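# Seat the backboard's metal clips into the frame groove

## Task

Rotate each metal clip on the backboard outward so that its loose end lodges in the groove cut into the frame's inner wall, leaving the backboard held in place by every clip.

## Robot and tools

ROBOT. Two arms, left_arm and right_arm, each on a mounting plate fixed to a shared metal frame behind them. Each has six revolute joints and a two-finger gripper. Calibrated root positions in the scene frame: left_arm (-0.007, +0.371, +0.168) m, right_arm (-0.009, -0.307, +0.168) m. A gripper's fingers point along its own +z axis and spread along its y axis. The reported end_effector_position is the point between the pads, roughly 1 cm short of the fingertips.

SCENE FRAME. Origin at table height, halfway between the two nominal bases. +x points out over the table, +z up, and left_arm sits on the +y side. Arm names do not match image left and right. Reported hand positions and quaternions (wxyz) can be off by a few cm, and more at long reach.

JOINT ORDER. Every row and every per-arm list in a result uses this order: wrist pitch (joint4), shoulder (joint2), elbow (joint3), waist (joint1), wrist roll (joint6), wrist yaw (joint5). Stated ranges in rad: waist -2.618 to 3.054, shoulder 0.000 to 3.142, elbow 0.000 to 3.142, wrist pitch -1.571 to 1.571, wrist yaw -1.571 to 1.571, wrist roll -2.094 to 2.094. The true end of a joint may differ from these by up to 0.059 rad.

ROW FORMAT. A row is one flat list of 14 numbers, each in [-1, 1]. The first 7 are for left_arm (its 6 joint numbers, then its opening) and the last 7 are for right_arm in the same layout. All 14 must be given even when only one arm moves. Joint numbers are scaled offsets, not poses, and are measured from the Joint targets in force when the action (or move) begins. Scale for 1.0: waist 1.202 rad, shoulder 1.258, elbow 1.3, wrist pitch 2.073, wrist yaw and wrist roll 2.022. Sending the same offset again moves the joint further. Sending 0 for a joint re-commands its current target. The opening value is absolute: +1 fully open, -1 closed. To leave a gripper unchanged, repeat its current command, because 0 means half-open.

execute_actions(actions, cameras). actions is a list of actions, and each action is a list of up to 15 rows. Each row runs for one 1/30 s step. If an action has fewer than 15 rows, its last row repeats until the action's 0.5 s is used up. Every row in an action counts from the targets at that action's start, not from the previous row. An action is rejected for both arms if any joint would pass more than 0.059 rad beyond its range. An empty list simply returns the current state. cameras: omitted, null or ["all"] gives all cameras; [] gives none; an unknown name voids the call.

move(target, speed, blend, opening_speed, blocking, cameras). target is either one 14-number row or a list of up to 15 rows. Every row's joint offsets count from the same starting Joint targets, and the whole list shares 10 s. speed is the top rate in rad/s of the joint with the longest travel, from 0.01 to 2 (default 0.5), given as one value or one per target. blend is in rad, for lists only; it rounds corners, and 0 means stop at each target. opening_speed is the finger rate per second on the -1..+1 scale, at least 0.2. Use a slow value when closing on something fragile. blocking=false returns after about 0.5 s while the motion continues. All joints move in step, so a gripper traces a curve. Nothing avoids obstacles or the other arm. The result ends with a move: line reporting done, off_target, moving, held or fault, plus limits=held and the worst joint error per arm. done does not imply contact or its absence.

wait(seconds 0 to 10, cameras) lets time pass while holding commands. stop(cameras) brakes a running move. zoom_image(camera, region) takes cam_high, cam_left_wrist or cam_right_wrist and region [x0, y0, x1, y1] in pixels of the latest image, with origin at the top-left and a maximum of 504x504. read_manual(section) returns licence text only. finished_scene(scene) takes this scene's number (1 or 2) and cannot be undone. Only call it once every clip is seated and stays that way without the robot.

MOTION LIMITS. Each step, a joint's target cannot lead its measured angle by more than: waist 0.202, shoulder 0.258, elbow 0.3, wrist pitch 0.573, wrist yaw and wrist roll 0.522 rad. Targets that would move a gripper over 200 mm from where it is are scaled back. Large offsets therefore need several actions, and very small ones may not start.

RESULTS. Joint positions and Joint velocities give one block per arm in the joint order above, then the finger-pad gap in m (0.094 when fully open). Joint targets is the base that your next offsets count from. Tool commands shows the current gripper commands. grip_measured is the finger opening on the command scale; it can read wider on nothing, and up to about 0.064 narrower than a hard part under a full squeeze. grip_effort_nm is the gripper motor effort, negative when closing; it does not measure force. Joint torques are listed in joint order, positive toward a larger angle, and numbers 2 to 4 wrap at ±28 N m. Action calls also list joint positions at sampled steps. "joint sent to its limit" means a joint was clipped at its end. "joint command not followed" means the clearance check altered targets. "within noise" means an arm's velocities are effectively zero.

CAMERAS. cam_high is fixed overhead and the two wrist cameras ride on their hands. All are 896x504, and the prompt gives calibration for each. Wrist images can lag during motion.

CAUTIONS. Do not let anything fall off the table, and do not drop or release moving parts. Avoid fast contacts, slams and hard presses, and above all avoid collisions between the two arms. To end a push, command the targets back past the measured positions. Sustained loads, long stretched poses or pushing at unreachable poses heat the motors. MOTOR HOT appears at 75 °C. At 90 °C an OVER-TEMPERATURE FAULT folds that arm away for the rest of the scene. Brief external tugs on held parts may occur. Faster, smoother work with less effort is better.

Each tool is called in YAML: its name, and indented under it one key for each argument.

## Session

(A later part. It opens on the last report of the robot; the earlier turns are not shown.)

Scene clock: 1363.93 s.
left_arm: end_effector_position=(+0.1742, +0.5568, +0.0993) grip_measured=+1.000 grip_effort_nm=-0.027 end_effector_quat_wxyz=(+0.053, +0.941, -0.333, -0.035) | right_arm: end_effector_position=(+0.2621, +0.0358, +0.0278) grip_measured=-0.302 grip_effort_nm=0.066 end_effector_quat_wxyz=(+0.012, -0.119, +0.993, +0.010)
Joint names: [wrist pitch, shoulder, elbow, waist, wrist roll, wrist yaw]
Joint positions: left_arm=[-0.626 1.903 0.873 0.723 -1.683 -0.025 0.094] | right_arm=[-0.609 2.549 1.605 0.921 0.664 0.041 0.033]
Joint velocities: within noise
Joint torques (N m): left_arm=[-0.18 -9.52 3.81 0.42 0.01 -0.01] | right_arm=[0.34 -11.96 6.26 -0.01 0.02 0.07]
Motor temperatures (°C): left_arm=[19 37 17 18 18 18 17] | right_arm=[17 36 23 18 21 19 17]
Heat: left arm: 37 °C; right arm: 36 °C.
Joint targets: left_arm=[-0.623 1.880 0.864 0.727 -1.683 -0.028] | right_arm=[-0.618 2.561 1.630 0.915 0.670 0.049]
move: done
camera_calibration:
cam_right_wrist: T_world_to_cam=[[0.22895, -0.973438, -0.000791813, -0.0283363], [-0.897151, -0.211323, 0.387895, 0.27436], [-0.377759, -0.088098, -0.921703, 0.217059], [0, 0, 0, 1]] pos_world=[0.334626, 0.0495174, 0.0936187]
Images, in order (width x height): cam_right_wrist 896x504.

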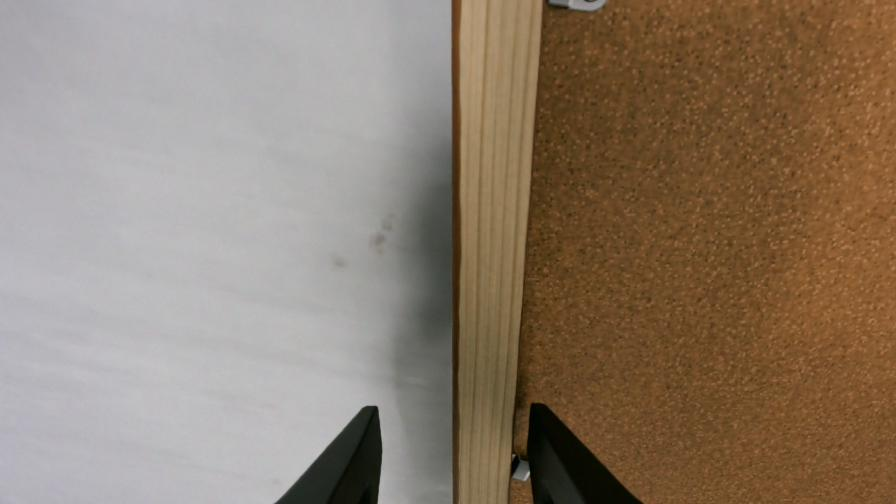

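move:
  target: [0,0,0,0,0,0,1,0.0154,0,-0.0505,0,0,0,-0.3]
  cameras: ["cam_right_wrist"]

Scene clock: 1387.10 s.
left_arm: end_effector_position=(+0.1742, +0.5568, +0.0993) grip_measured=+1.000 grip_effort_nm=-0.032 end_effector_quat_wxyz=(+0.053, +0.941, -0.333, -0.035) | right_arm: end_effector_position=(+0.2560, +0.0284, +0.0218) grip_measured=-0.302 grip_effort_nm=0.066 end_effector_quat_wxyz=(+0.005, -0.120, +0.993, +0.003)
Joint names: [wrist pitch, shoulder, elbow, waist, wrist roll, wrist yaw]
Joint positions: left_arm=[-0.626 1.903 0.873 0.723 -1.683 -0.025 0.094] | right_arm=[-0.596 2.549 1.575 0.921 0.664 0.041 0.033]
Joint velocities: within noise
Joint torques (N m): left_arm=[-0.19 -9.48 3.93 0.32 0.01 -0.05] | right_arm=[0.48 -11.81 3.6 0.02 0.04 0.07]
Motor temperatures (°C): left_arm=[19 37 17 18 18 18 17] | right_arm=[17 33 24 18 21 19 17]
Heat: left arm: 37 °C; right arm: 33 °C.
Joint targets: left_arm=[-0.623 1.880 0.864 0.727 -1.683 -0.028] | right_arm=[-0.586 2.561 1.564 0.915 0.671 0.049]
move: done
camera_calibration:
cam_right_wrist: T_world_to_cam=[[0.229314, -0.973295, 0.0106116, -0.0345014], [-0.892622, -0.205935, 0.40102, 0.268038], [-0.388125, -0.101432, -0.916008, 0.211458], [0, 0, 0, 1]] pos_world=[0.329241, 0.0430669, 0.0865747]
Images, in order (width x height): cam_right_wrist 896x504.

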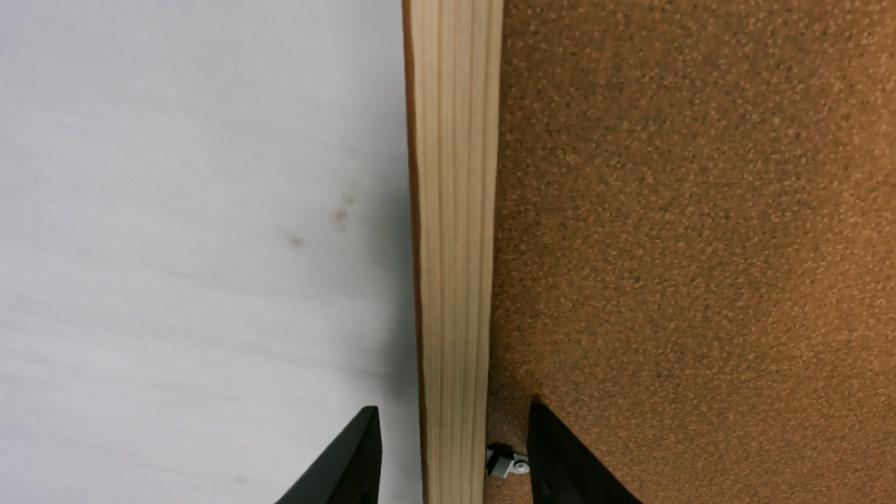

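move:
  target:
    - [0,0,0,0,0,0,1,0.003,0.028,0.002,0,0,0,-0.3]
    - [0,0,0,0,0,0,1,0.003,0.028,0.002,0,0,0,-0.8]
  opening_speed: 0.6
  cameras: ["cam_right_wrist"]

move:
  target:
    - [0,0,0,0,0,0,1,0,-0.02,0,0,0,0,-0.35]
    - [0,0,0,0,0,0,1,-0.05,-0.14,0,0,0,0,-0.35]
  cameras: ["cam_right_wrist"]

Scene clock: 1393.50 s.
left_arm: end_effector_position=(+0.1742, +0.5568, +0.0993) grip_measured=+1.000 grip_effort_nm=-0.027 end_effector_quat_wxyz=(+0.053, +0.941, -0.333, -0.035) | right_arm: end_effector_position=(+0.2558, +0.0275, +0.0202) grip_measured=-0.769 grip_effort_nm=-1.048 end_effector_quat_wxyz=(+0.005, -0.119, +0.993, +0.001)
Joint names: [wrist pitch, shoulder, elbow, waist, wrist roll, wrist yaw]
Joint positions: left_arm=[-0.626 1.903 0.873 0.723 -1.683 -0.025 0.094] | right_arm=[-0.595 2.553 1.575 0.921 0.666 0.044 0.011]
Joint velocities: within noise
Joint torques (N m): left_arm=[-0.2 -9.59 3.95 0.23 0.02 -0.04] | right_arm=[0.56 -9.03 3.79 -0.01 0.01 0.04]
Motor temperatures (°C): left_arm=[19 37 17 18 18 18 17] | right_arm=[17 33 24 18 21 19 17]
Heat: left arm: 37 °C; right arm: 33 °C.
Joint targets: left_arm=[-0.623 1.880 0.864 0.727 -1.683 -0.028] | right_arm=[-0.580 2.596 1.566 0.915 0.670 0.049]
move: off_target (right_arm); target 2's new numbers were sent with right_arm's shoulder 0.044 rad from that target; right_arm: the shoulder is farthest, 0.044 rad from its target
camera_calibration:
cam_right_wrist: T_world_to_cam=[[0.227541, -0.973659, 0.0145809, -0.0349416], [-0.893075, -0.202693, 0.401662, 0.268326], [-0.388127, -0.104416, -0.915672, 0.209947], [0, 0, 0, 1]] pos_world=[0.329072, 0.0422886, 0.0849756]
Images, in order (width x height): cam_right_wrist 896x504.

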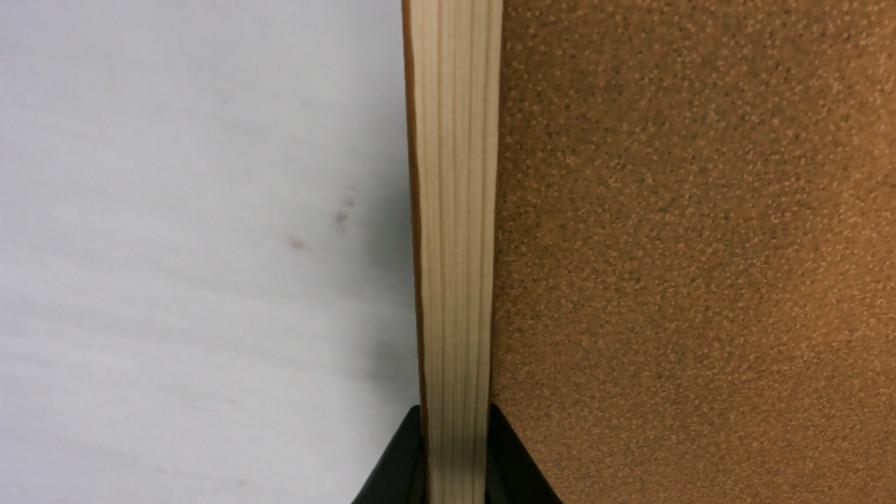

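Scene clock: 1395.33 s.
left_arm: end_effector_position=(+0.1742, +0.5568, +0.0993) grip_measured=+1.000 grip_effort_nm=-0.022 end_effector_quat_wxyz=(+0.053, +0.941, -0.333, -0.035) | right_arm: end_effector_position=(+0.2619, +0.0328, +0.0661) grip_measured=-0.352 grip_effort_nm=0.061 end_effector_quat_wxyz=(+0.015, -0.117, +0.993, +0.015)
Joint names: [wrist pitch, shoulder, elbow, waist, wrist roll, wrist yaw]
Joint positions: left_arm=[-0.626 1.903 0.873 0.723 -1.683 -0.025 0.094] | right_arm=[-0.674 2.44 1.575 0.919 0.667 0.038 0.03]
Joint velocities: within noise
Joint torques (N m): left_arm=[-0.23 -9.48 3.93 0.4 0 -0.05] | right_arm=[0.36 -14.64 4.16 0.16 -0.01 0.1]
Motor temperatures (°C): left_arm=[19 37 17 18 18 18 17] | right_arm=[17 34 23 18 21 19 17]
Heat: left arm: 37 °C; right arm: 34 °C.
Joint targets: left_arm=[-0.623 1.880 0.864 0.727 -1.683 -0.028] | right_arm=[-0.683 2.420 1.566 0.915 0.671 0.049]
move: done
camera_calibration:
cam_right_wrist: T_world_to_cam=[[0.224155, -0.974488, -0.0113256, -0.0292076], [-0.900308, -0.211513, 0.380405, 0.260066], [-0.373095, -0.075073, -0.924751, 0.250626], [0, 0, 0, 1]] pos_world=[0.334194, 0.04536, 0.132506]
Images, in order (width x height): cam_right_wrist 896x504.

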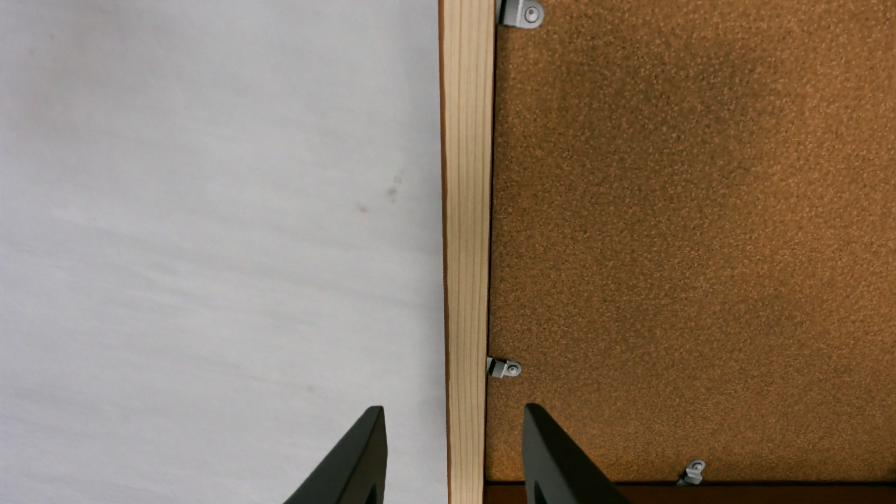

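zoom_image:
  camera: "cam_right_wrist"
  region: [475, 350, 535, 390]

zoom_image:
  camera: "cam_right_wrist"
  region: [485, 0, 545, 40]

zoom_image:
  camera: "cam_right_wrist"
  region: [664, 450, 724, 490]

Scaled by 8.400.

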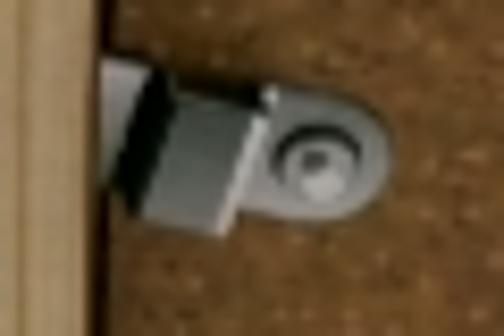

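Scaled by 8.400.

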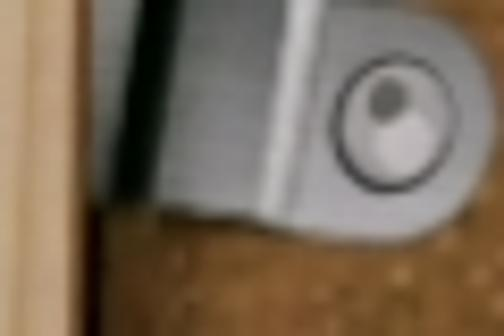

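Scaled by 8.400.

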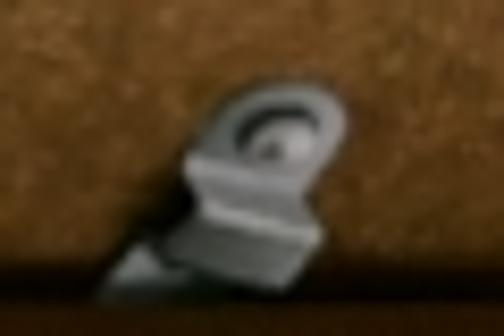

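move:
  target: [0,0,0,0,0,0,1,0.0507,0.107,-0.0119,0.013,0.001,0,-0.3]
  cameras: ["cam_right_wrist"]

Scene clock: 1427.80 s.
left_arm: end_effector_position=(+0.1742, +0.5568, +0.0993) grip_measured=+1.000 grip_effort_nm=-0.032 end_effector_quat_wxyz=(+0.053, +0.941, -0.333, -0.035) | right_arm: end_effector_position=(+0.2535, +0.0283, +0.0213) grip_measured=-0.302 grip_effort_nm=0.061 end_effector_quat_wxyz=(+0.005, -0.120, +0.993, +0.005)
Joint names: [wrist pitch, shoulder, elbow, waist, wrist roll, wrist yaw]
Joint positions: left_arm=[-0.626 1.903 0.873 0.723 -1.683 -0.025 0.094] | right_arm=[-0.586 2.544 1.561 0.925 0.667 0.039 0.033]
Joint velocities: within noise
Joint torques (N m): left_arm=[-0.18 -9.47 3.89 0.42 0.03 -0.01] | right_arm=[0.47 -11.9 3.63 1.18 0.02 0.09]
Motor temperatures (°C): left_arm=[19 37 17 18 18 18 17] | right_arm=[17 37 23 18 21 19 17]
Heat: left arm: 37 °C; right arm: 37 °C.
Joint targets: left_arm=[-0.623 1.880 0.864 0.727 -1.683 -0.028] | right_arm=[-0.578 2.555 1.551 0.931 0.673 0.049]
move: done
camera_calibration:
cam_right_wrist: T_world_to_cam=[[0.230001, -0.973163, 0.00731474, -0.0341084], [-0.892355, -0.207892, 0.400604, 0.266013], [-0.388332, -0.0986669, -0.916222, 0.210072], [0, 0, 0, 1]] pos_world=[0.326801, 0.0428362, 0.0861563]
Images, in order (width x height): cam_right_wrist 896x504.

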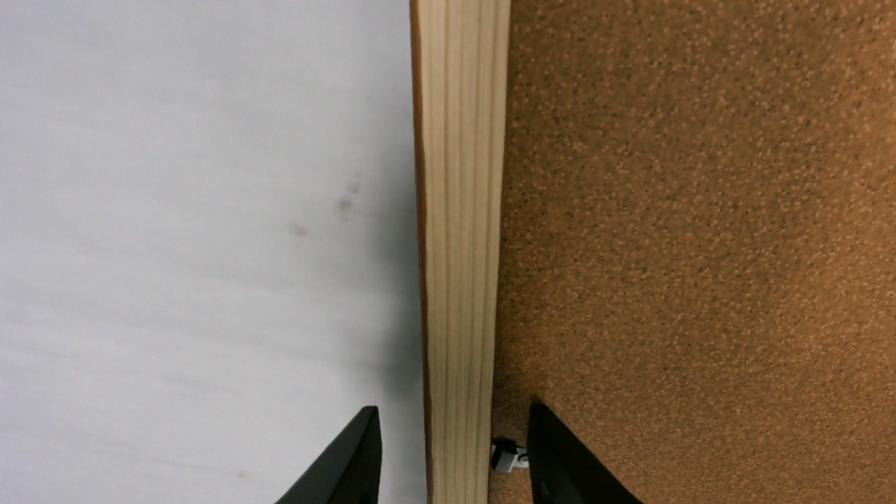

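move:
  target:
    - [0,0,0,0,0,0,1,0.003,0.028,0.002,0,0,0,-0.3]
    - [0,0,0,0,0,0,1,0.003,0.028,0.002,0,0,0,-0.8]
  opening_speed: 0.6
  cameras: []

move:
  target:
    - [0,0,0,0,0,0,1,0,-0.02,0,0,0,0,-0.35]
    - [0,0,0,0,0,0,1,-0.05,-0.14,0,0,0,0,-0.35]
  cameras: ["cam_right_wrist"]

zoom_image:
  camera: "cam_right_wrist"
  region: [475, 340, 535, 400]

Scene clock: 1434.03 s.
left_arm: end_effector_position=(+0.1742, +0.5568, +0.0993) grip_measured=+1.000 grip_effort_nm=-0.027 end_effector_quat_wxyz=(+0.053, +0.941, -0.333, -0.035) | right_arm: end_effector_position=(+0.2534, +0.0271, +0.0201) grip_measured=-0.769 grip_effort_nm=-1.028 end_effector_quat_wxyz=(+0.008, -0.120, +0.993, -0.001)
Joint names: [wrist pitch, shoulder, elbow, waist, wrist roll, wrist yaw]
Joint positions: left_arm=[-0.626 1.903 0.873 0.723 -1.683 -0.025 0.094] | right_arm=[-0.587 2.547 1.561 0.928 0.67 0.051 0.011]
Joint velocities: within noise
Joint torques (N m): left_arm=[-0.2 -9.47 3.95 0.31 0.03 -0.02] | right_arm=[0.54 -8.94 3.84 0.79 0 -0.03]
Motor temperatures (°C): left_arm=[19 37 17 18 18 18 17] | right_arm=[17 36 23 18 21 19 17]
Heat: left arm: 37 °C; right arm: 36 °C.
Joint targets: left_arm=[-0.623 1.880 0.864 0.727 -1.683 -0.028] | right_arm=[-0.572 2.590 1.553 0.931 0.672 0.049]
move: off_target (right_arm); target 2's new numbers were sent with right_arm's shoulder 0.044 rad from that target; right_arm: the shoulder is farthest, 0.043 rad from its target
No camera images: "cameras" was empty.

Scene clock: 1435.87 s.
left_arm: end_effector_position=(+0.1742, +0.5568, +0.0993) grip_measured=+1.000 grip_effort_nm=-0.027 end_effector_quat_wxyz=(+0.053, +0.941, -0.333, -0.035) | right_arm: end_effector_position=(+0.2586, +0.0331, +0.0661) grip_measured=-0.352 grip_effort_nm=0.066 end_effector_quat_wxyz=(+0.018, -0.120, +0.993, +0.014)
Joint names: [wrist pitch, shoulder, elbow, waist, wrist roll, wrist yaw]
Joint positions: left_arm=[-0.626 1.903 0.873 0.723 -1.683 -0.025 0.094] | right_arm=[-0.666 2.434 1.561 0.928 0.67 0.044 0.03]
Joint velocities: within noise
Joint torques (N m): left_arm=[-0.2 -9.5 3.92 0.44 0.02 -0.04] | right_arm=[0.37 -14.54 4.21 0.8 -0.01 0.04]
Motor temperatures (°C): left_arm=[19 37 17 18 18 18 17] | right_arm=[17 36 23 18 21 19 17]
Heat: left arm: 37 °C; right arm: 36 °C.
Joint targets: left_arm=[-0.623 1.880 0.864 0.727 -1.683 -0.028] | right_arm=[-0.675 2.414 1.553 0.931 0.673 0.049]
move: done
camera_calibration:
cam_right_wrist: T_world_to_cam=[[0.229129, -0.973366, -0.00759862, -0.0298036], [-0.901175, -0.215073, 0.376334, 0.257696], [-0.367945, -0.0793812, -0.926453, 0.248349], [0, 0, 0, 1]] pos_world=[0.330437, 0.0461279, 0.132877]
Images, in order (width x height): cam_right_wrist 896x504.

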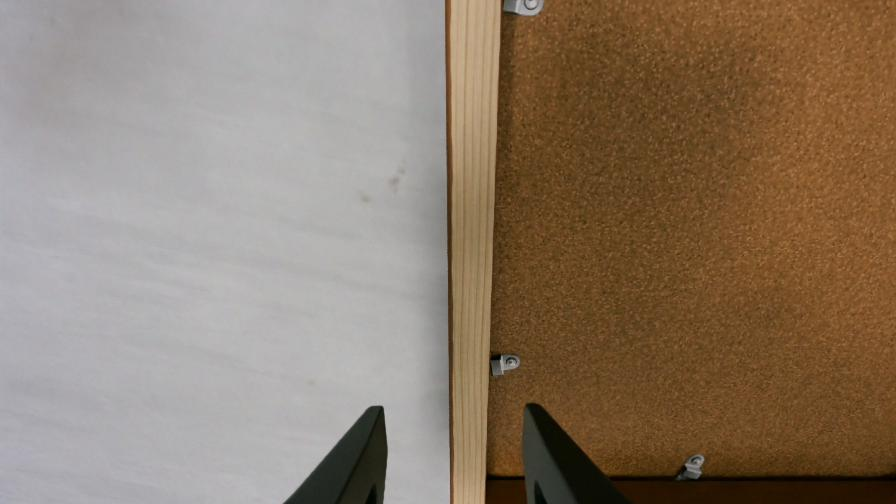

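Scaled by 8.400.

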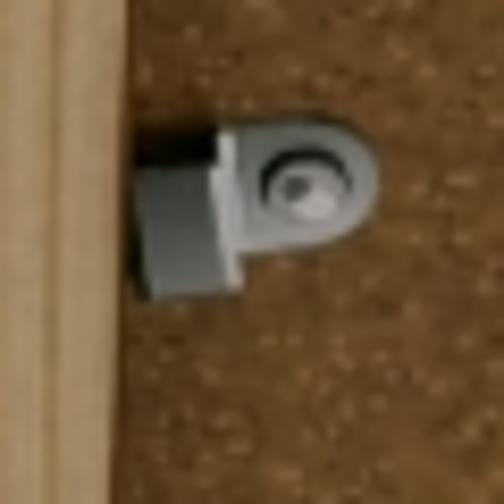

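move:
  target: [0,0,0,0,0,0,1,0.1042,-0.2432,-0.3954,-0.0566,-0.8195,0,-0.3]
  cameras: ["cam_right_wrist"]
  speed: 1.0

Scene clock: 1458.40 s.
left_arm: end_effector_position=(+0.1742, +0.5568, +0.0993) grip_measured=+1.000 grip_effort_nm=-0.032 end_effector_quat_wxyz=(+0.053, +0.941, -0.333, -0.035) | right_arm: end_effector_position=(+0.2122, -0.0587, +0.0746) grip_measured=-0.302 grip_effort_nm=0.056 end_effector_quat_wxyz=(-0.011, +0.792, -0.610, +0.003)
Joint names: [wrist pitch, shoulder, elbow, waist, wrist roll, wrist yaw]
Joint positions: left_arm=[-0.626 1.903 0.873 0.723 -1.683 -0.025 0.094] | right_arm=[-0.468 2.14 1.05 0.87 -0.977 0.044 0.033]
Joint velocities: within noise
Joint torques (N m): left_arm=[-0.2 -9.57 3.93 0.36 -0.02 -0.02] | right_arm=[0.49 -12.7 3.26 -0.25 -0.12 0.04]
Motor temperatures (°C): left_arm=[19 37 17 18 18 18 17] | right_arm=[17 39 23 18 21 19 17]
Heat: left arm: 37 °C; right arm: 39 °C.
Joint targets: left_arm=[-0.623 1.880 0.864 0.727 -1.683 -0.028] | right_arm=[-0.459 2.108 1.039 0.863 -0.984 0.049]
move: done
camera_calibration:
cam_right_wrist: T_world_to_cam=[[0.968322, 0.246837, 0.0377302, -0.197001], [0.211332, -0.890593, 0.402719, -0.0847501], [0.133008, -0.381988, -0.914546, 0.106854], [0, 0, 0, 1]] pos_world=[0.194459, 0.0139662, 0.139286]
Images, in order (width x height): cam_right_wrist 896x504.

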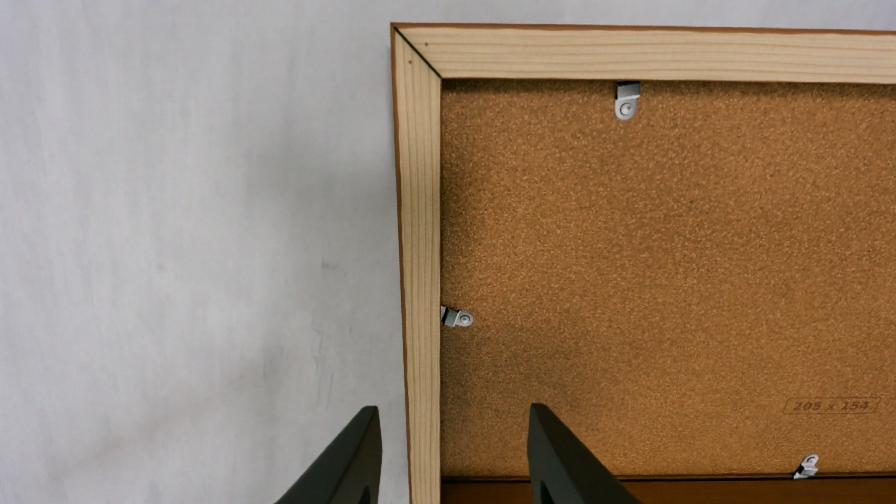

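zoom_image:
  camera: "cam_right_wrist"
  region: [596, 70, 656, 130]

zoom_image:
  camera: "cam_right_wrist"
  region: [430, 290, 490, 350]

zoom_image:
  camera: "cam_right_wrist"
  region: [776, 440, 836, 500]

Scaled by 8.400.

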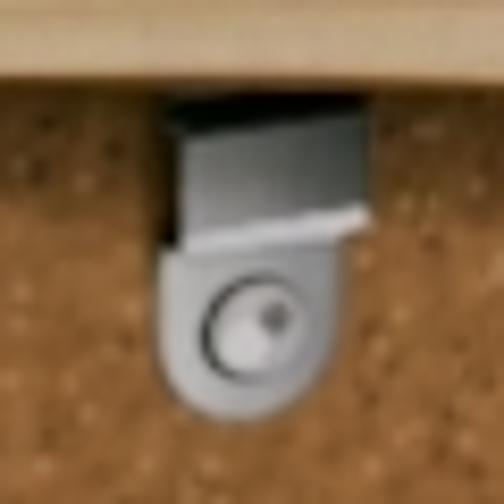

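Scaled by 8.400.

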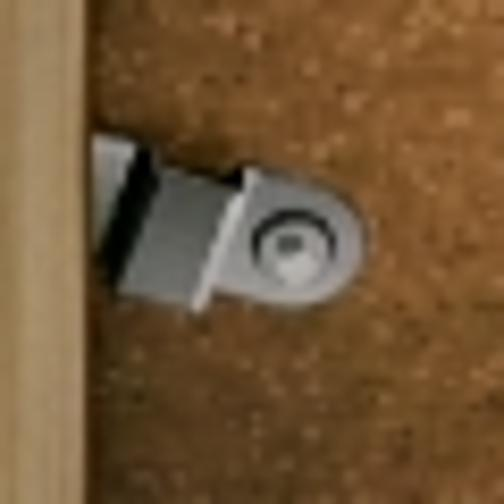

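Scaled by 8.400.

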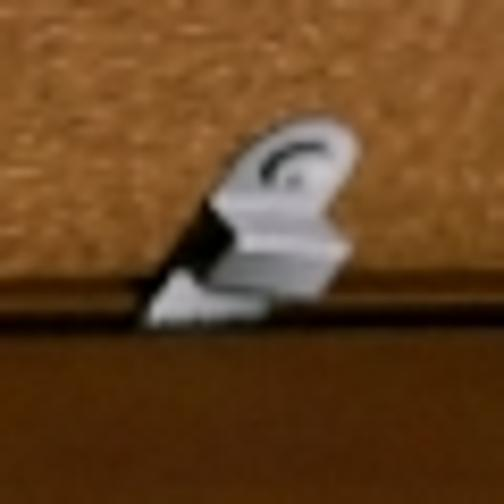

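move:
  target: [0,0,0,0,0,0,1,0.0757,0.166,-0.0046,0.0208,0.0119,0,-0.3]
  cameras: ["cam_right_wrist"]

Scene clock: 1477.43 s.
left_arm: end_effector_position=(+0.1742, +0.5568, +0.0993) grip_measured=+1.000 grip_effort_nm=-0.022 end_effector_quat_wxyz=(+0.053, +0.941, -0.333, -0.035) | right_arm: end_effector_position=(+0.2041, -0.0599, +0.0207) grip_measured=-0.302 grip_effort_nm=0.056 end_effector_quat_wxyz=(+0.000, +0.793, -0.609, +0.004)
Joint names: [wrist pitch, shoulder, elbow, waist, wrist roll, wrist yaw]
Joint positions: left_arm=[-0.626 1.903 0.873 0.723 -1.683 -0.025 0.094] | right_arm=[-0.312 2.309 1.04 0.881 -0.968 0.046 0.033]
Joint velocities: within noise
Joint torques (N m): left_arm=[-0.19 -9.54 3.84 0.27 0.04 -0.03] | right_arm=[0.49 -9.39 2.82 1.07 0.05 0.02]
Motor temperatures (°C): left_arm=[19 37 17 18 18 18 17] | right_arm=[17 36 23 18 21 19 17]
Heat: left arm: 37 °C; right arm: 36 °C.
Joint targets: left_arm=[-0.623 1.880 0.864 0.727 -1.683 -0.028] | right_arm=[-0.303 2.317 1.033 0.888 -0.960 0.049]
move: done
camera_calibration:
cam_right_wrist: T_world_to_cam=[[0.96792, 0.250434, 0.0203518, -0.186241], [0.219508, -0.882237, 0.416503, -0.0638733], [0.122262, -0.398674, -0.908906, 0.0593081], [0, 0, 0, 1]] pos_world=[0.187036, 0.0139345, 0.0842993]
Images, in order (width x height): cam_right_wrist 896x504.

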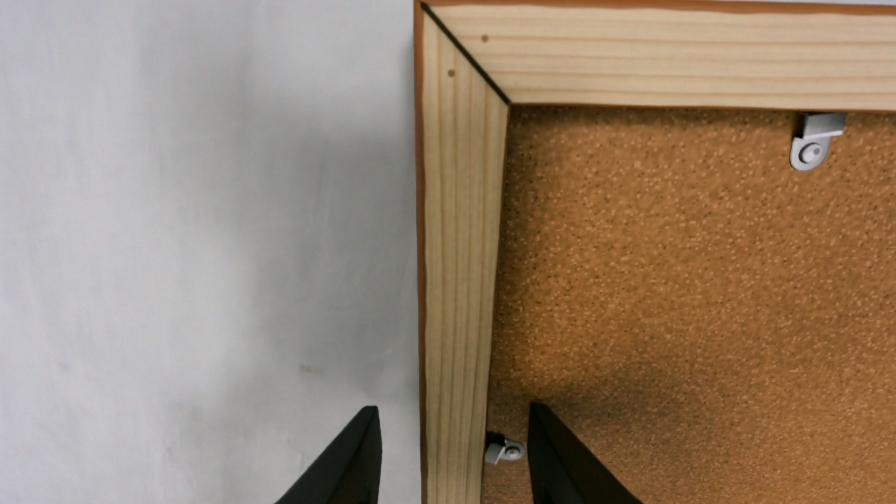

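move:
  target: [0,0,0,0,0,0,1,0.003,-0.02,0,0.0055,0.002,0,-0.3]
  cameras: ["cam_right_wrist"]

Scene clock: 1485.73 s.
left_arm: end_effector_position=(+0.1742, +0.5568, +0.0993) grip_measured=+1.000 grip_effort_nm=-0.022 end_effector_quat_wxyz=(+0.053, +0.941, -0.333, -0.035) | right_arm: end_effector_position=(+0.2042, -0.0578, +0.0208) grip_measured=-0.302 grip_effort_nm=0.046 end_effector_quat_wxyz=(-0.003, +0.793, -0.609, +0.004)
Joint names: [wrist pitch, shoulder, elbow, waist, wrist roll, wrist yaw]
Joint positions: left_arm=[-0.626 1.903 0.873 0.723 -1.683 -0.025 0.094] | right_arm=[-0.306 2.309 1.04 0.885 -0.964 0.046 0.033]
Joint velocities: within noise
Joint torques (N m): left_arm=[-0.2 -9.59 3.89 0.28 -0.01 -0.03] | right_arm=[0.48 -11.74 2.85 1.32 0.02 0.03]
Motor temperatures (°C): left_arm=[19 37 17 18 18 18 17] | right_arm=[17 35 23 18 21 19 17]
Heat: left arm: 37 °C; right arm: 35 °C.
Joint targets: left_arm=[-0.623 1.880 0.864 0.727 -1.683 -0.028] | right_arm=[-0.296 2.292 1.033 0.894 -0.956 0.049]
move: done
camera_calibration:
cam_right_wrist: T_world_to_cam=[[0.967787, 0.250441, 0.0258219, -0.186884], [0.21782, -0.884309, 0.41298, -0.0617197], [0.126262, -0.394052, -0.910374, 0.0596903], [0, 0, 0, 1]] pos_world=[0.186771, 0.0157454, 0.0846552]
Images, in order (width x height): cam_right_wrist 896x504.

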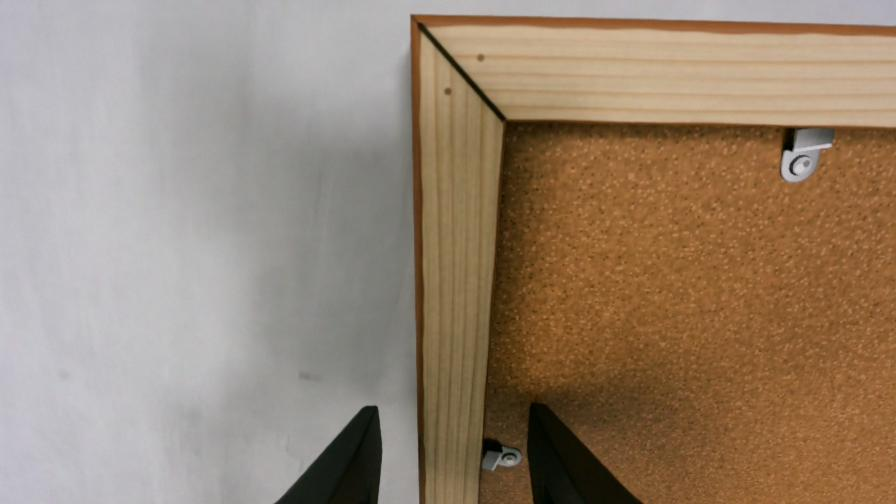

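move:
  target:
    - [0,0,0,0,0,0,1,0.001,0.047,0.002,0,0,0,-0.3]
    - [0,0,0,0,0,0,1,0.001,0.047,0.002,0,0,0,-0.8]
  opening_speed: 0.6
  cameras: ["cam_right_wrist"]

move:
  target:
    - [0,0,0,0,0,0,1,0,-0.02,0,0,0,0,-0.35]
    - [0,0,0,0,0,0,1,-0.06,-0.17,0,0,0,0,-0.35]
  cameras: ["cam_right_wrist"]

Scene clock: 1492.17 s.
left_arm: end_effector_position=(+0.1742, +0.5568, +0.0993) grip_measured=+1.000 grip_effort_nm=-0.037 end_effector_quat_wxyz=(+0.053, +0.941, -0.333, -0.035) | right_arm: end_effector_position=(+0.2026, -0.0585, +0.0185) grip_measured=-0.769 grip_effort_nm=-1.043 end_effector_quat_wxyz=(+0.000, +0.791, -0.611, +0.008)
Joint names: [wrist pitch, shoulder, elbow, waist, wrist roll, wrist yaw]
Joint positions: left_arm=[-0.626 1.903 0.873 0.723 -1.683 -0.025 0.094] | right_arm=[-0.304 2.317 1.04 0.891 -0.952 0.054 0.011]
Joint velocities: within noise
Joint torques (N m): left_arm=[-0.17 -9.58 3.9 0.34 0.02 -0.01] | right_arm=[0.47 -7.02 3.03 0.77 -0.08 -0.06]
Motor temperatures (°C): left_arm=[19 37 17 18 18 18 17] | right_arm=[17 35 23 18 21 19 17]
Heat: left arm: 37 °C; right arm: 35 °C.
Joint targets: left_arm=[-0.623 1.880 0.864 0.727 -1.683 -0.028] | right_arm=[-0.294 2.351 1.036 0.895 -0.956 0.049]
move: done
camera_calibration:
cam_right_wrist: T_world_to_cam=[[0.969191, 0.244942, 0.0259233, -0.185781], [0.211588, -0.88182, 0.421455, -0.0598197], [0.126092, -0.402985, -0.906479, 0.0569898], [0, 0, 0, 1]] pos_world=[0.185529, 0.0157215, 0.0816874]
Images, in order (width x height): cam_right_wrist 896x504.

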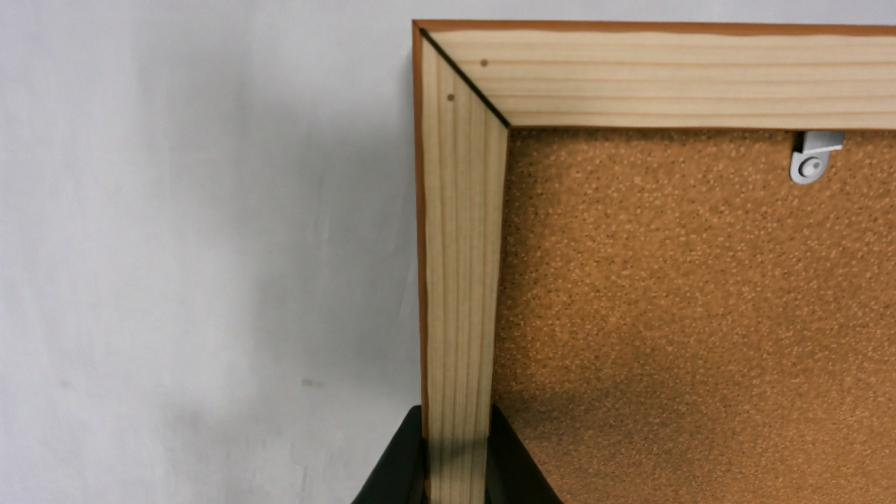

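Scene clock: 1494.00 s.
left_arm: end_effector_position=(+0.1742, +0.5568, +0.0993) grip_measured=+1.000 grip_effort_nm=-0.027 end_effector_quat_wxyz=(+0.053, +0.941, -0.333, -0.035) | right_arm: end_effector_position=(+0.2125, -0.0487, +0.0695) grip_measured=-0.352 grip_effort_nm=0.061 end_effector_quat_wxyz=(-0.030, +0.790, -0.612, +0.007)
Joint names: [wrist pitch, shoulder, elbow, waist, wrist roll, wrist yaw]
Joint positions: left_arm=[-0.626 1.903 0.873 0.723 -1.683 -0.025 0.094] | right_arm=[-0.409 2.153 1.04 0.892 -0.951 0.051 0.03]
Joint velocities: within noise
Joint torques (N m): left_arm=[-0.19 -9.48 3.93 0.38 0.06 -0.03] | right_arm=[0.36 -11.19 3.7 0.66 -0.09 -0.03]
Motor temperatures (°C): left_arm=[19 37 17 18 18 18 17] | right_arm=[17 35 23 18 21 19 17]
Heat: left arm: 37 °C; right arm: 35 °C.
Joint targets: left_arm=[-0.623 1.880 0.864 0.727 -1.683 -0.028] | right_arm=[-0.419 2.137 1.036 0.894 -0.956 0.049]
move: done
camera_calibration:
cam_right_wrist: T_world_to_cam=[[0.967983, 0.240514, 0.0718508, -0.202177], [0.19528, -0.901388, 0.386478, -0.0698269], [0.157719, -0.360073, -0.919496, 0.102149], [0, 0, 0, 1]] pos_world=[0.193229, 0.0224662, 0.135438]
Images, in order (width x height): cam_right_wrist 896x504.

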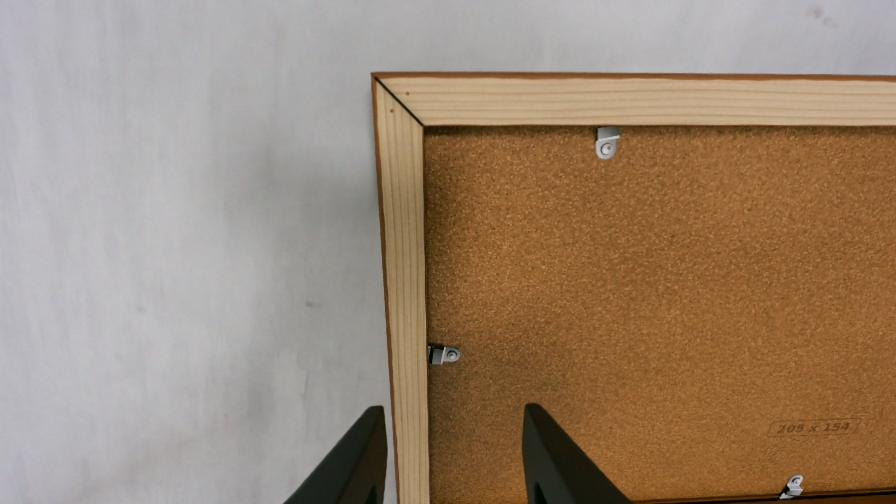

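zoom_image:
  camera: "cam_right_wrist"
  region: [418, 325, 478, 385]

Scaled by 8.400.

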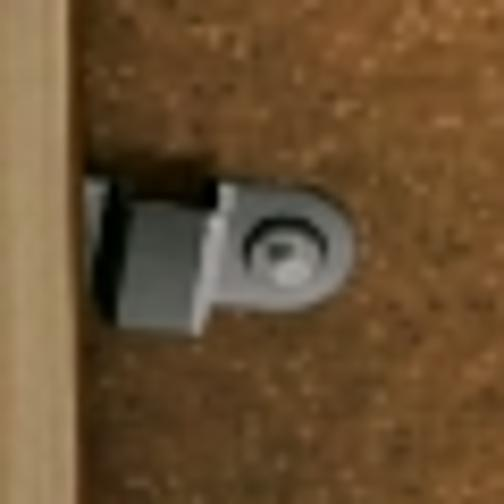

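move:
  target: [0,0,0,0,0,0,1,-0.253,0.05,0.48,-0.151,-0.09,0,-0.35]
  cameras: ["cam_right_wrist"]
  speed: 1.0

Scene clock: 1502.37 s.
left_arm: end_effector_position=(+0.1742, +0.5568, +0.0993) grip_measured=+1.000 grip_effort_nm=-0.022 end_effector_quat_wxyz=(+0.053, +0.941, -0.333, -0.035) | right_arm: end_effector_position=(+0.3294, -0.0354, +0.1781) grip_measured=-0.352 grip_effort_nm=0.066 end_effector_quat_wxyz=(-0.042, +0.790, -0.612, +0.015)
Joint names: [wrist pitch, shoulder, elbow, waist, wrist roll, wrist yaw]
Joint positions: left_arm=[-0.626 1.903 0.873 0.723 -1.683 -0.025 0.094] | right_arm=[-0.932 2.189 1.637 0.713 -1.131 0.051 0.03]
Joint velocities: within noise
Joint torques (N m): left_arm=[-0.17 -9.66 3.74 0.29 0.04 -0.02] | right_arm=[0.43 -10.86 7.13 0.51 -0.11 -0.03]
Motor temperatures (°C): left_arm=[19 37 17 18 18 18 17] | right_arm=[17 35 23 18 21 19 17]
Heat: left arm: 37 °C; right arm: 35 °C.
Joint targets: left_arm=[-0.623 1.880 0.864 0.727 -1.683 -0.028] | right_arm=[-0.943 2.200 1.660 0.713 -1.138 0.049]
move: done
camera_calibration:
cam_right_wrist: T_world_to_cam=[[0.965762, 0.239032, 0.100835, -0.330833], [0.18418, -0.905454, 0.382401, -0.118392], [0.182707, -0.350737, -0.918478, 0.180268], [0, 0, 0, 1]] pos_world=[0.308375, 0.0351078, 0.244205]
Images, in order (width x height): cam_right_wrist 896x504.

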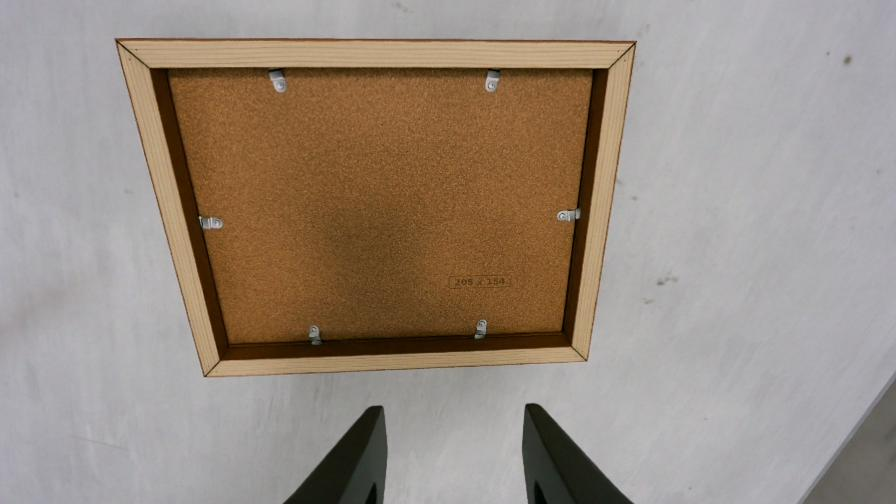

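zoom_image:
  camera: "cam_right_wrist"
  region: [186, 204, 234, 240]

zoom_image:
  camera: "cam_right_wrist"
  region: [254, 60, 302, 96]

zoom_image:
  camera: "cam_right_wrist"
  region: [468, 60, 516, 96]

zoom_image:
  camera: "cam_right_wrist"
  region: [546, 197, 594, 233]

zoom_image:
  camera: "cam_right_wrist"
  region: [458, 310, 506, 346]

zoom_image:
  camera: "cam_right_wrist"
  region: [290, 316, 338, 352]

Scaled by 10.500.

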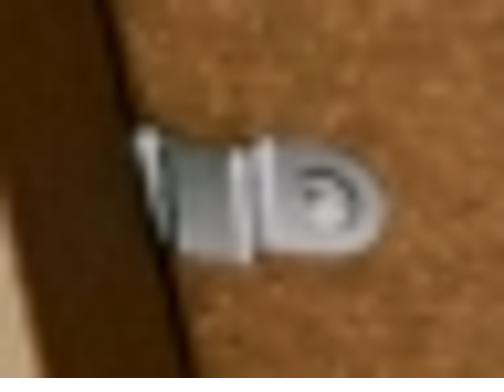

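Scaled by 10.500.

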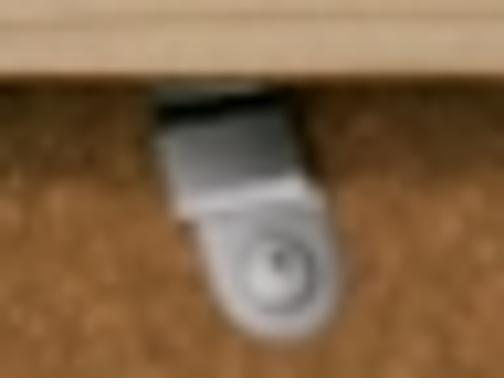

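Scaled by 10.500.

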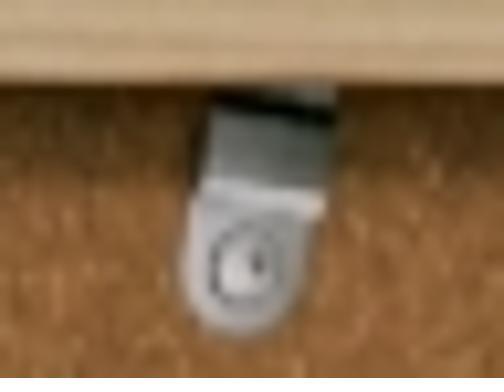

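Scaled by 10.500.

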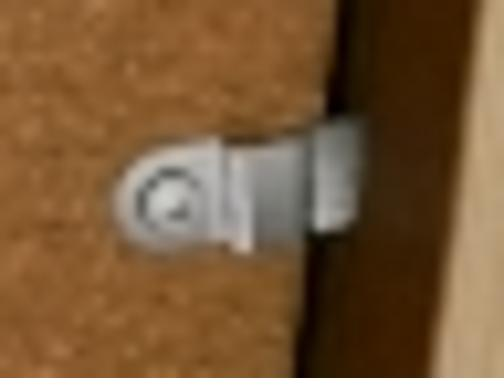

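Scaled by 10.500.

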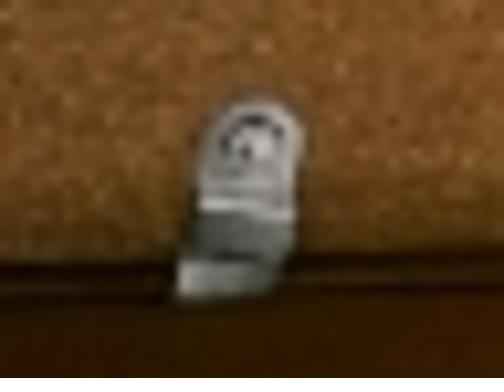

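Scaled by 10.500.

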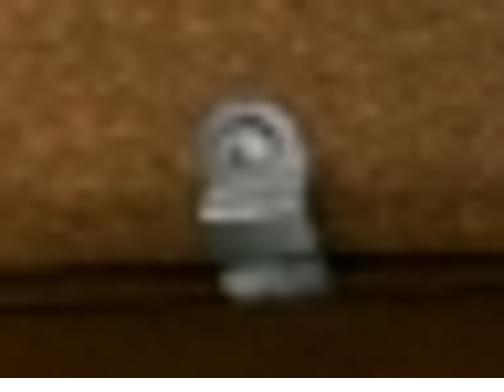

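move:
  target:
    - [0,0,0,0,0,0,1,0.2315,-0.0731,-0.4777,0.1489,0.09,0,-0.3]
    - [0,0,0,0,0,0,1,0.3121,0.097,-0.4823,0.1489,0.09,0,-0.3]
  cameras: ["cam_right_wrist"]
  speed: [1.0, 0.5]

Scene clock: 1528.20 s.
left_arm: end_effector_position=(+0.1742, +0.5568, +0.0993) grip_measured=+1.000 grip_effort_nm=-0.027 end_effector_quat_wxyz=(+0.053, +0.941, -0.333, -0.035) | right_arm: end_effector_position=(+0.2043, -0.0579, +0.0199) grip_measured=-0.302 grip_effort_nm=0.061 end_effector_quat_wxyz=(-0.002, +0.794, -0.608, +0.007)
Joint names: [wrist pitch, shoulder, elbow, waist, wrist roll, wrist yaw]
Joint positions: left_arm=[-0.626 1.903 0.873 0.723 -1.683 -0.025 0.094] | right_arm=[-0.306 2.313 1.043 0.888 -0.964 0.052 0.033]
Joint velocities: within noise
Joint torques (N m): left_arm=[-0.2 -9.58 3.82 0.39 0.04 -0.03] | right_arm=[0.47 -9.35 2.66 0.84 0.04 -0.04]
Motor temperatures (°C): left_arm=[19 37 17 18 18 18 17] | right_arm=[17 33 23 18 21 19 17]
Heat: left arm: 37 °C; right arm: 33 °C.
Joint targets: left_arm=[-0.623 1.880 0.864 0.727 -1.683 -0.028] | right_arm=[-0.296 2.322 1.033 0.892 -0.956 0.049]
move: done
camera_calibration:
cam_right_wrist: T_world_to_cam=[[0.967108, 0.252833, 0.0278901, -0.186695], [0.218407, -0.881587, 0.418453, -0.0615503], [0.130386, -0.398598, -0.90781, 0.0576003], [0, 0, 0, 1]] pos_world=[0.186487, 0.0159001, 0.083253]
Images, in order (width x height): cam_right_wrist 896x504.

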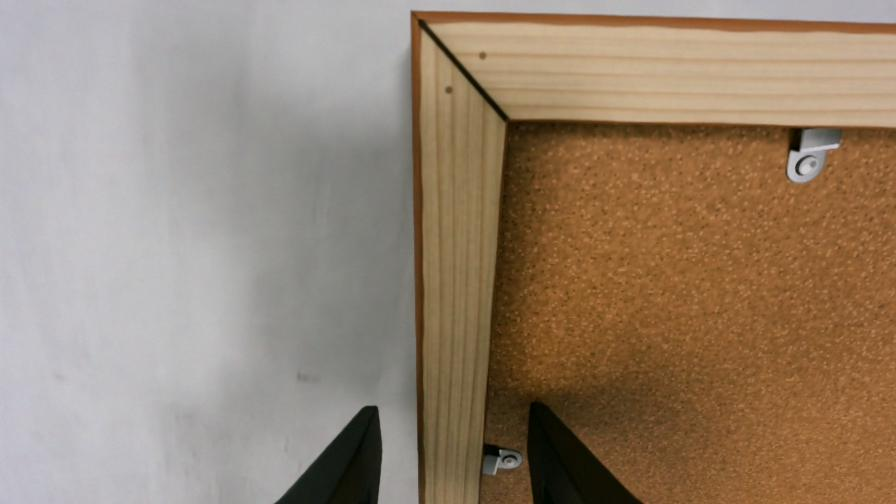

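move:
  target:
    - [0,0,0,0,0,0,1,0,-0.03,0,-0.0133,-0.004,0,-0.3]
    - [0,0,0,0,0,0,1,0.001,0.024,0.002,-0.0133,-0.004,0,-0.3]
    - [0,0,0,0,0,0,1,0.001,0.024,0.002,-0.0133,-0.004,0,-0.8]
  opening_speed: 0.6
  cameras: []

move:
  target:
    - [0,0,0,0,0,0,1,0,-0.02,0,0,0,0,-0.35]
    - [0,0,0,0,0,0,1,-0.06,-0.17,0,0,0,0,-0.35]
  cameras: ["cam_right_wrist"]

zoom_image:
  camera: "cam_right_wrist"
  region: [418, 325, 478, 385]

Scene clock: 1537.07 s.
left_arm: end_effector_position=(+0.1742, +0.5568, +0.0993) grip_measured=+1.000 grip_effort_nm=-0.027 end_effector_quat_wxyz=(+0.053, +0.941, -0.333, -0.035) | right_arm: end_effector_position=(+0.2035, -0.0604, +0.0185) grip_measured=-0.769 grip_effort_nm=-1.043 end_effector_quat_wxyz=(+0.002, +0.791, -0.612, +0.005)
Joint names: [wrist pitch, shoulder, elbow, waist, wrist roll, wrist yaw]
Joint positions: left_arm=[-0.626 1.903 0.873 0.723 -1.683 -0.025 0.094] | right_arm=[-0.311 2.318 1.043 0.883 -0.957 0.049 0.011]
Joint velocities: within noise
Joint torques (N m): left_arm=[-0.19 -9.55 3.85 0.36 0 -0.03] | right_arm=[0.53 -6.98 2.86 -0.23 -0.11 -0.01]
Motor temperatures (°C): left_arm=[19 37 17 18 18 18 17] | right_arm=[17 33 23 18 21 19 17]
Heat: left arm: 37 °C; right arm: 33 °C.
Joint targets: left_arm=[-0.623 1.880 0.864 0.727 -1.683 -0.028] | right_arm=[-0.294 2.352 1.036 0.876 -0.964 0.049]
move: done; target 3's new numbers were sent with right_arm's shoulder 0.036 rad from that target
No camera images: "cameras" was empty.

Scene clock: 1538.87 s.
left_arm: end_effector_position=(+0.1742, +0.5568, +0.0993) grip_measured=+1.000 grip_effort_nm=-0.022 end_effector_quat_wxyz=(+0.053, +0.941, -0.333, -0.035) | right_arm: end_effector_position=(+0.2152, -0.0500, +0.0694) grip_measured=-0.352 grip_effort_nm=0.056 end_effector_quat_wxyz=(-0.031, +0.789, -0.614, +0.005)
Joint names: [wrist pitch, shoulder, elbow, waist, wrist roll, wrist yaw]
Joint positions: left_arm=[-0.626 1.903 0.873 0.723 -1.683 -0.025 0.094] | right_arm=[-0.408 2.154 1.043 0.88 -0.958 0.045 0.03]
Joint velocities: within noise
Joint torques (N m): left_arm=[-0.19 -9.62 3.86 0.42 0.01 -0.02] | right_arm=[0.39 -11.19 3.52 0.06 -0.11 0.03]
Motor temperatures (°C): left_arm=[19 37 17 18 18 18 17] | right_arm=[17 33 23 18 21 19 17]
Heat: left arm: 37 °C; right arm: 33 °C.
Joint targets: left_arm=[-0.623 1.880 0.864 0.727 -1.683 -0.028] | right_arm=[-0.418 2.138 1.036 0.876 -0.965 0.049]
move: done
camera_calibration:
cam_right_wrist: T_world_to_cam=[[0.969327, 0.235679, 0.0697222, -0.20489], [0.192269, -0.903856, 0.382201, -0.0706771], [0.153095, -0.357072, -0.921445, 0.102422], [0, 0, 0, 1]] pos_world=[0.196514, 0.0209785, 0.135675]
Images, in order (width x height): cam_right_wrist 896x504.

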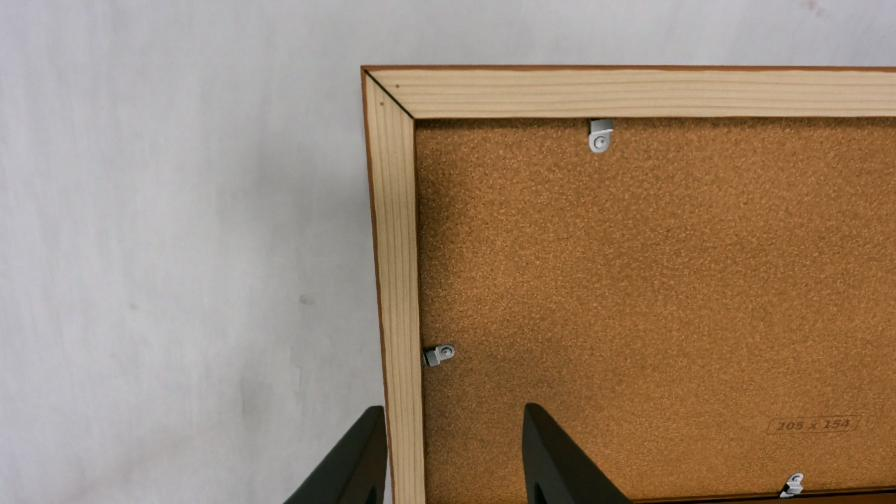

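Scaled by 8.400.

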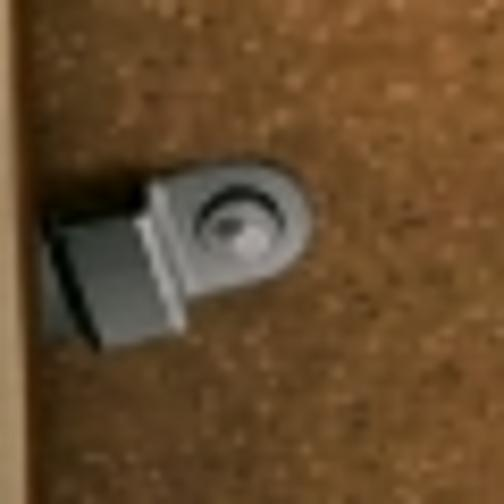

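move:
  target:
    - [0,0,0,0,0,0,1,-0.0077,-0.0445,-0.0554,-0.0532,-0.0326,0,-0.3]
    - [0,0,0,0,0,0,1,0.0738,0.1135,-0.0554,-0.0532,-0.0326,0,-0.3]
  cameras: ["cam_right_wrist"]

Scene clock: 1561.27 s.
left_arm: end_effector_position=(+0.1742, +0.5568, +0.0993) grip_measured=+1.000 grip_effort_nm=-0.032 end_effector_quat_wxyz=(+0.053, +0.941, -0.333, -0.035) | right_arm: end_effector_position=(+0.2115, -0.0862, +0.0207) grip_measured=-0.302 grip_effort_nm=0.061 end_effector_quat_wxyz=(+0.001, +0.788, -0.615, +0.005)
Joint names: [wrist pitch, shoulder, elbow, waist, wrist roll, wrist yaw]
Joint positions: left_arm=[-0.626 1.903 0.873 0.723 -1.683 -0.025 0.094] | right_arm=[-0.275 2.278 0.973 0.81 -1.023 0.049 0.033]
Joint velocities: within noise
Joint torques (N m): left_arm=[-0.19 -9.68 3.9 0.46 0.03 -0.02] | right_arm=[0.48 -9.33 2.55 0.65 -0.11 0]
Motor temperatures (°C): left_arm=[19 37 17 18 18 18 17] | right_arm=[17 34 22 18 21 19 17]
Heat: left arm: 37 °C; right arm: 34 °C.
Joint targets: left_arm=[-0.623 1.880 0.864 0.727 -1.683 -0.028] | right_arm=[-0.266 2.281 0.964 0.812 -1.030 0.049]
move: done
camera_calibration:
cam_right_wrist: T_world_to_cam=[[0.971703, 0.235347, 0.0201249, -0.188866], [0.205444, -0.884128, 0.419655, -0.0859351], [0.116557, -0.403646, -0.90746, 0.0486188], [0, 0, 0, 1]] pos_world=[0.19551, -0.0119038, 0.0839837]
Images, in order (width x height): cam_right_wrist 896x504.

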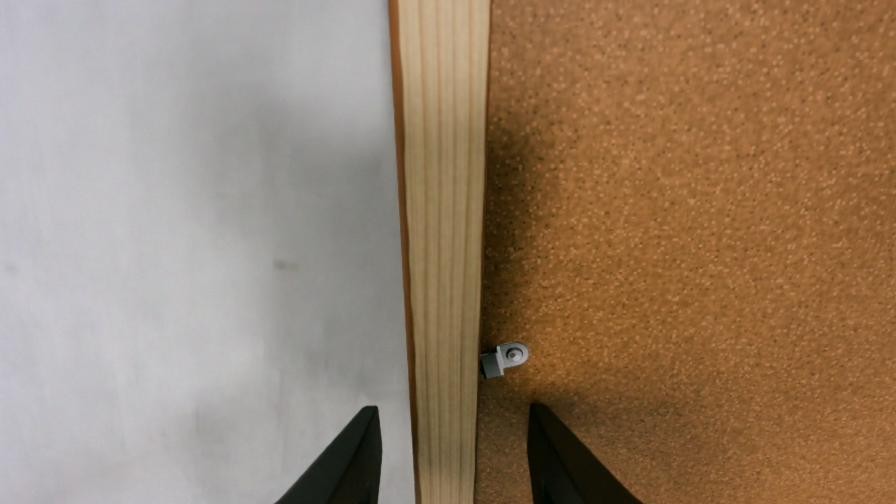

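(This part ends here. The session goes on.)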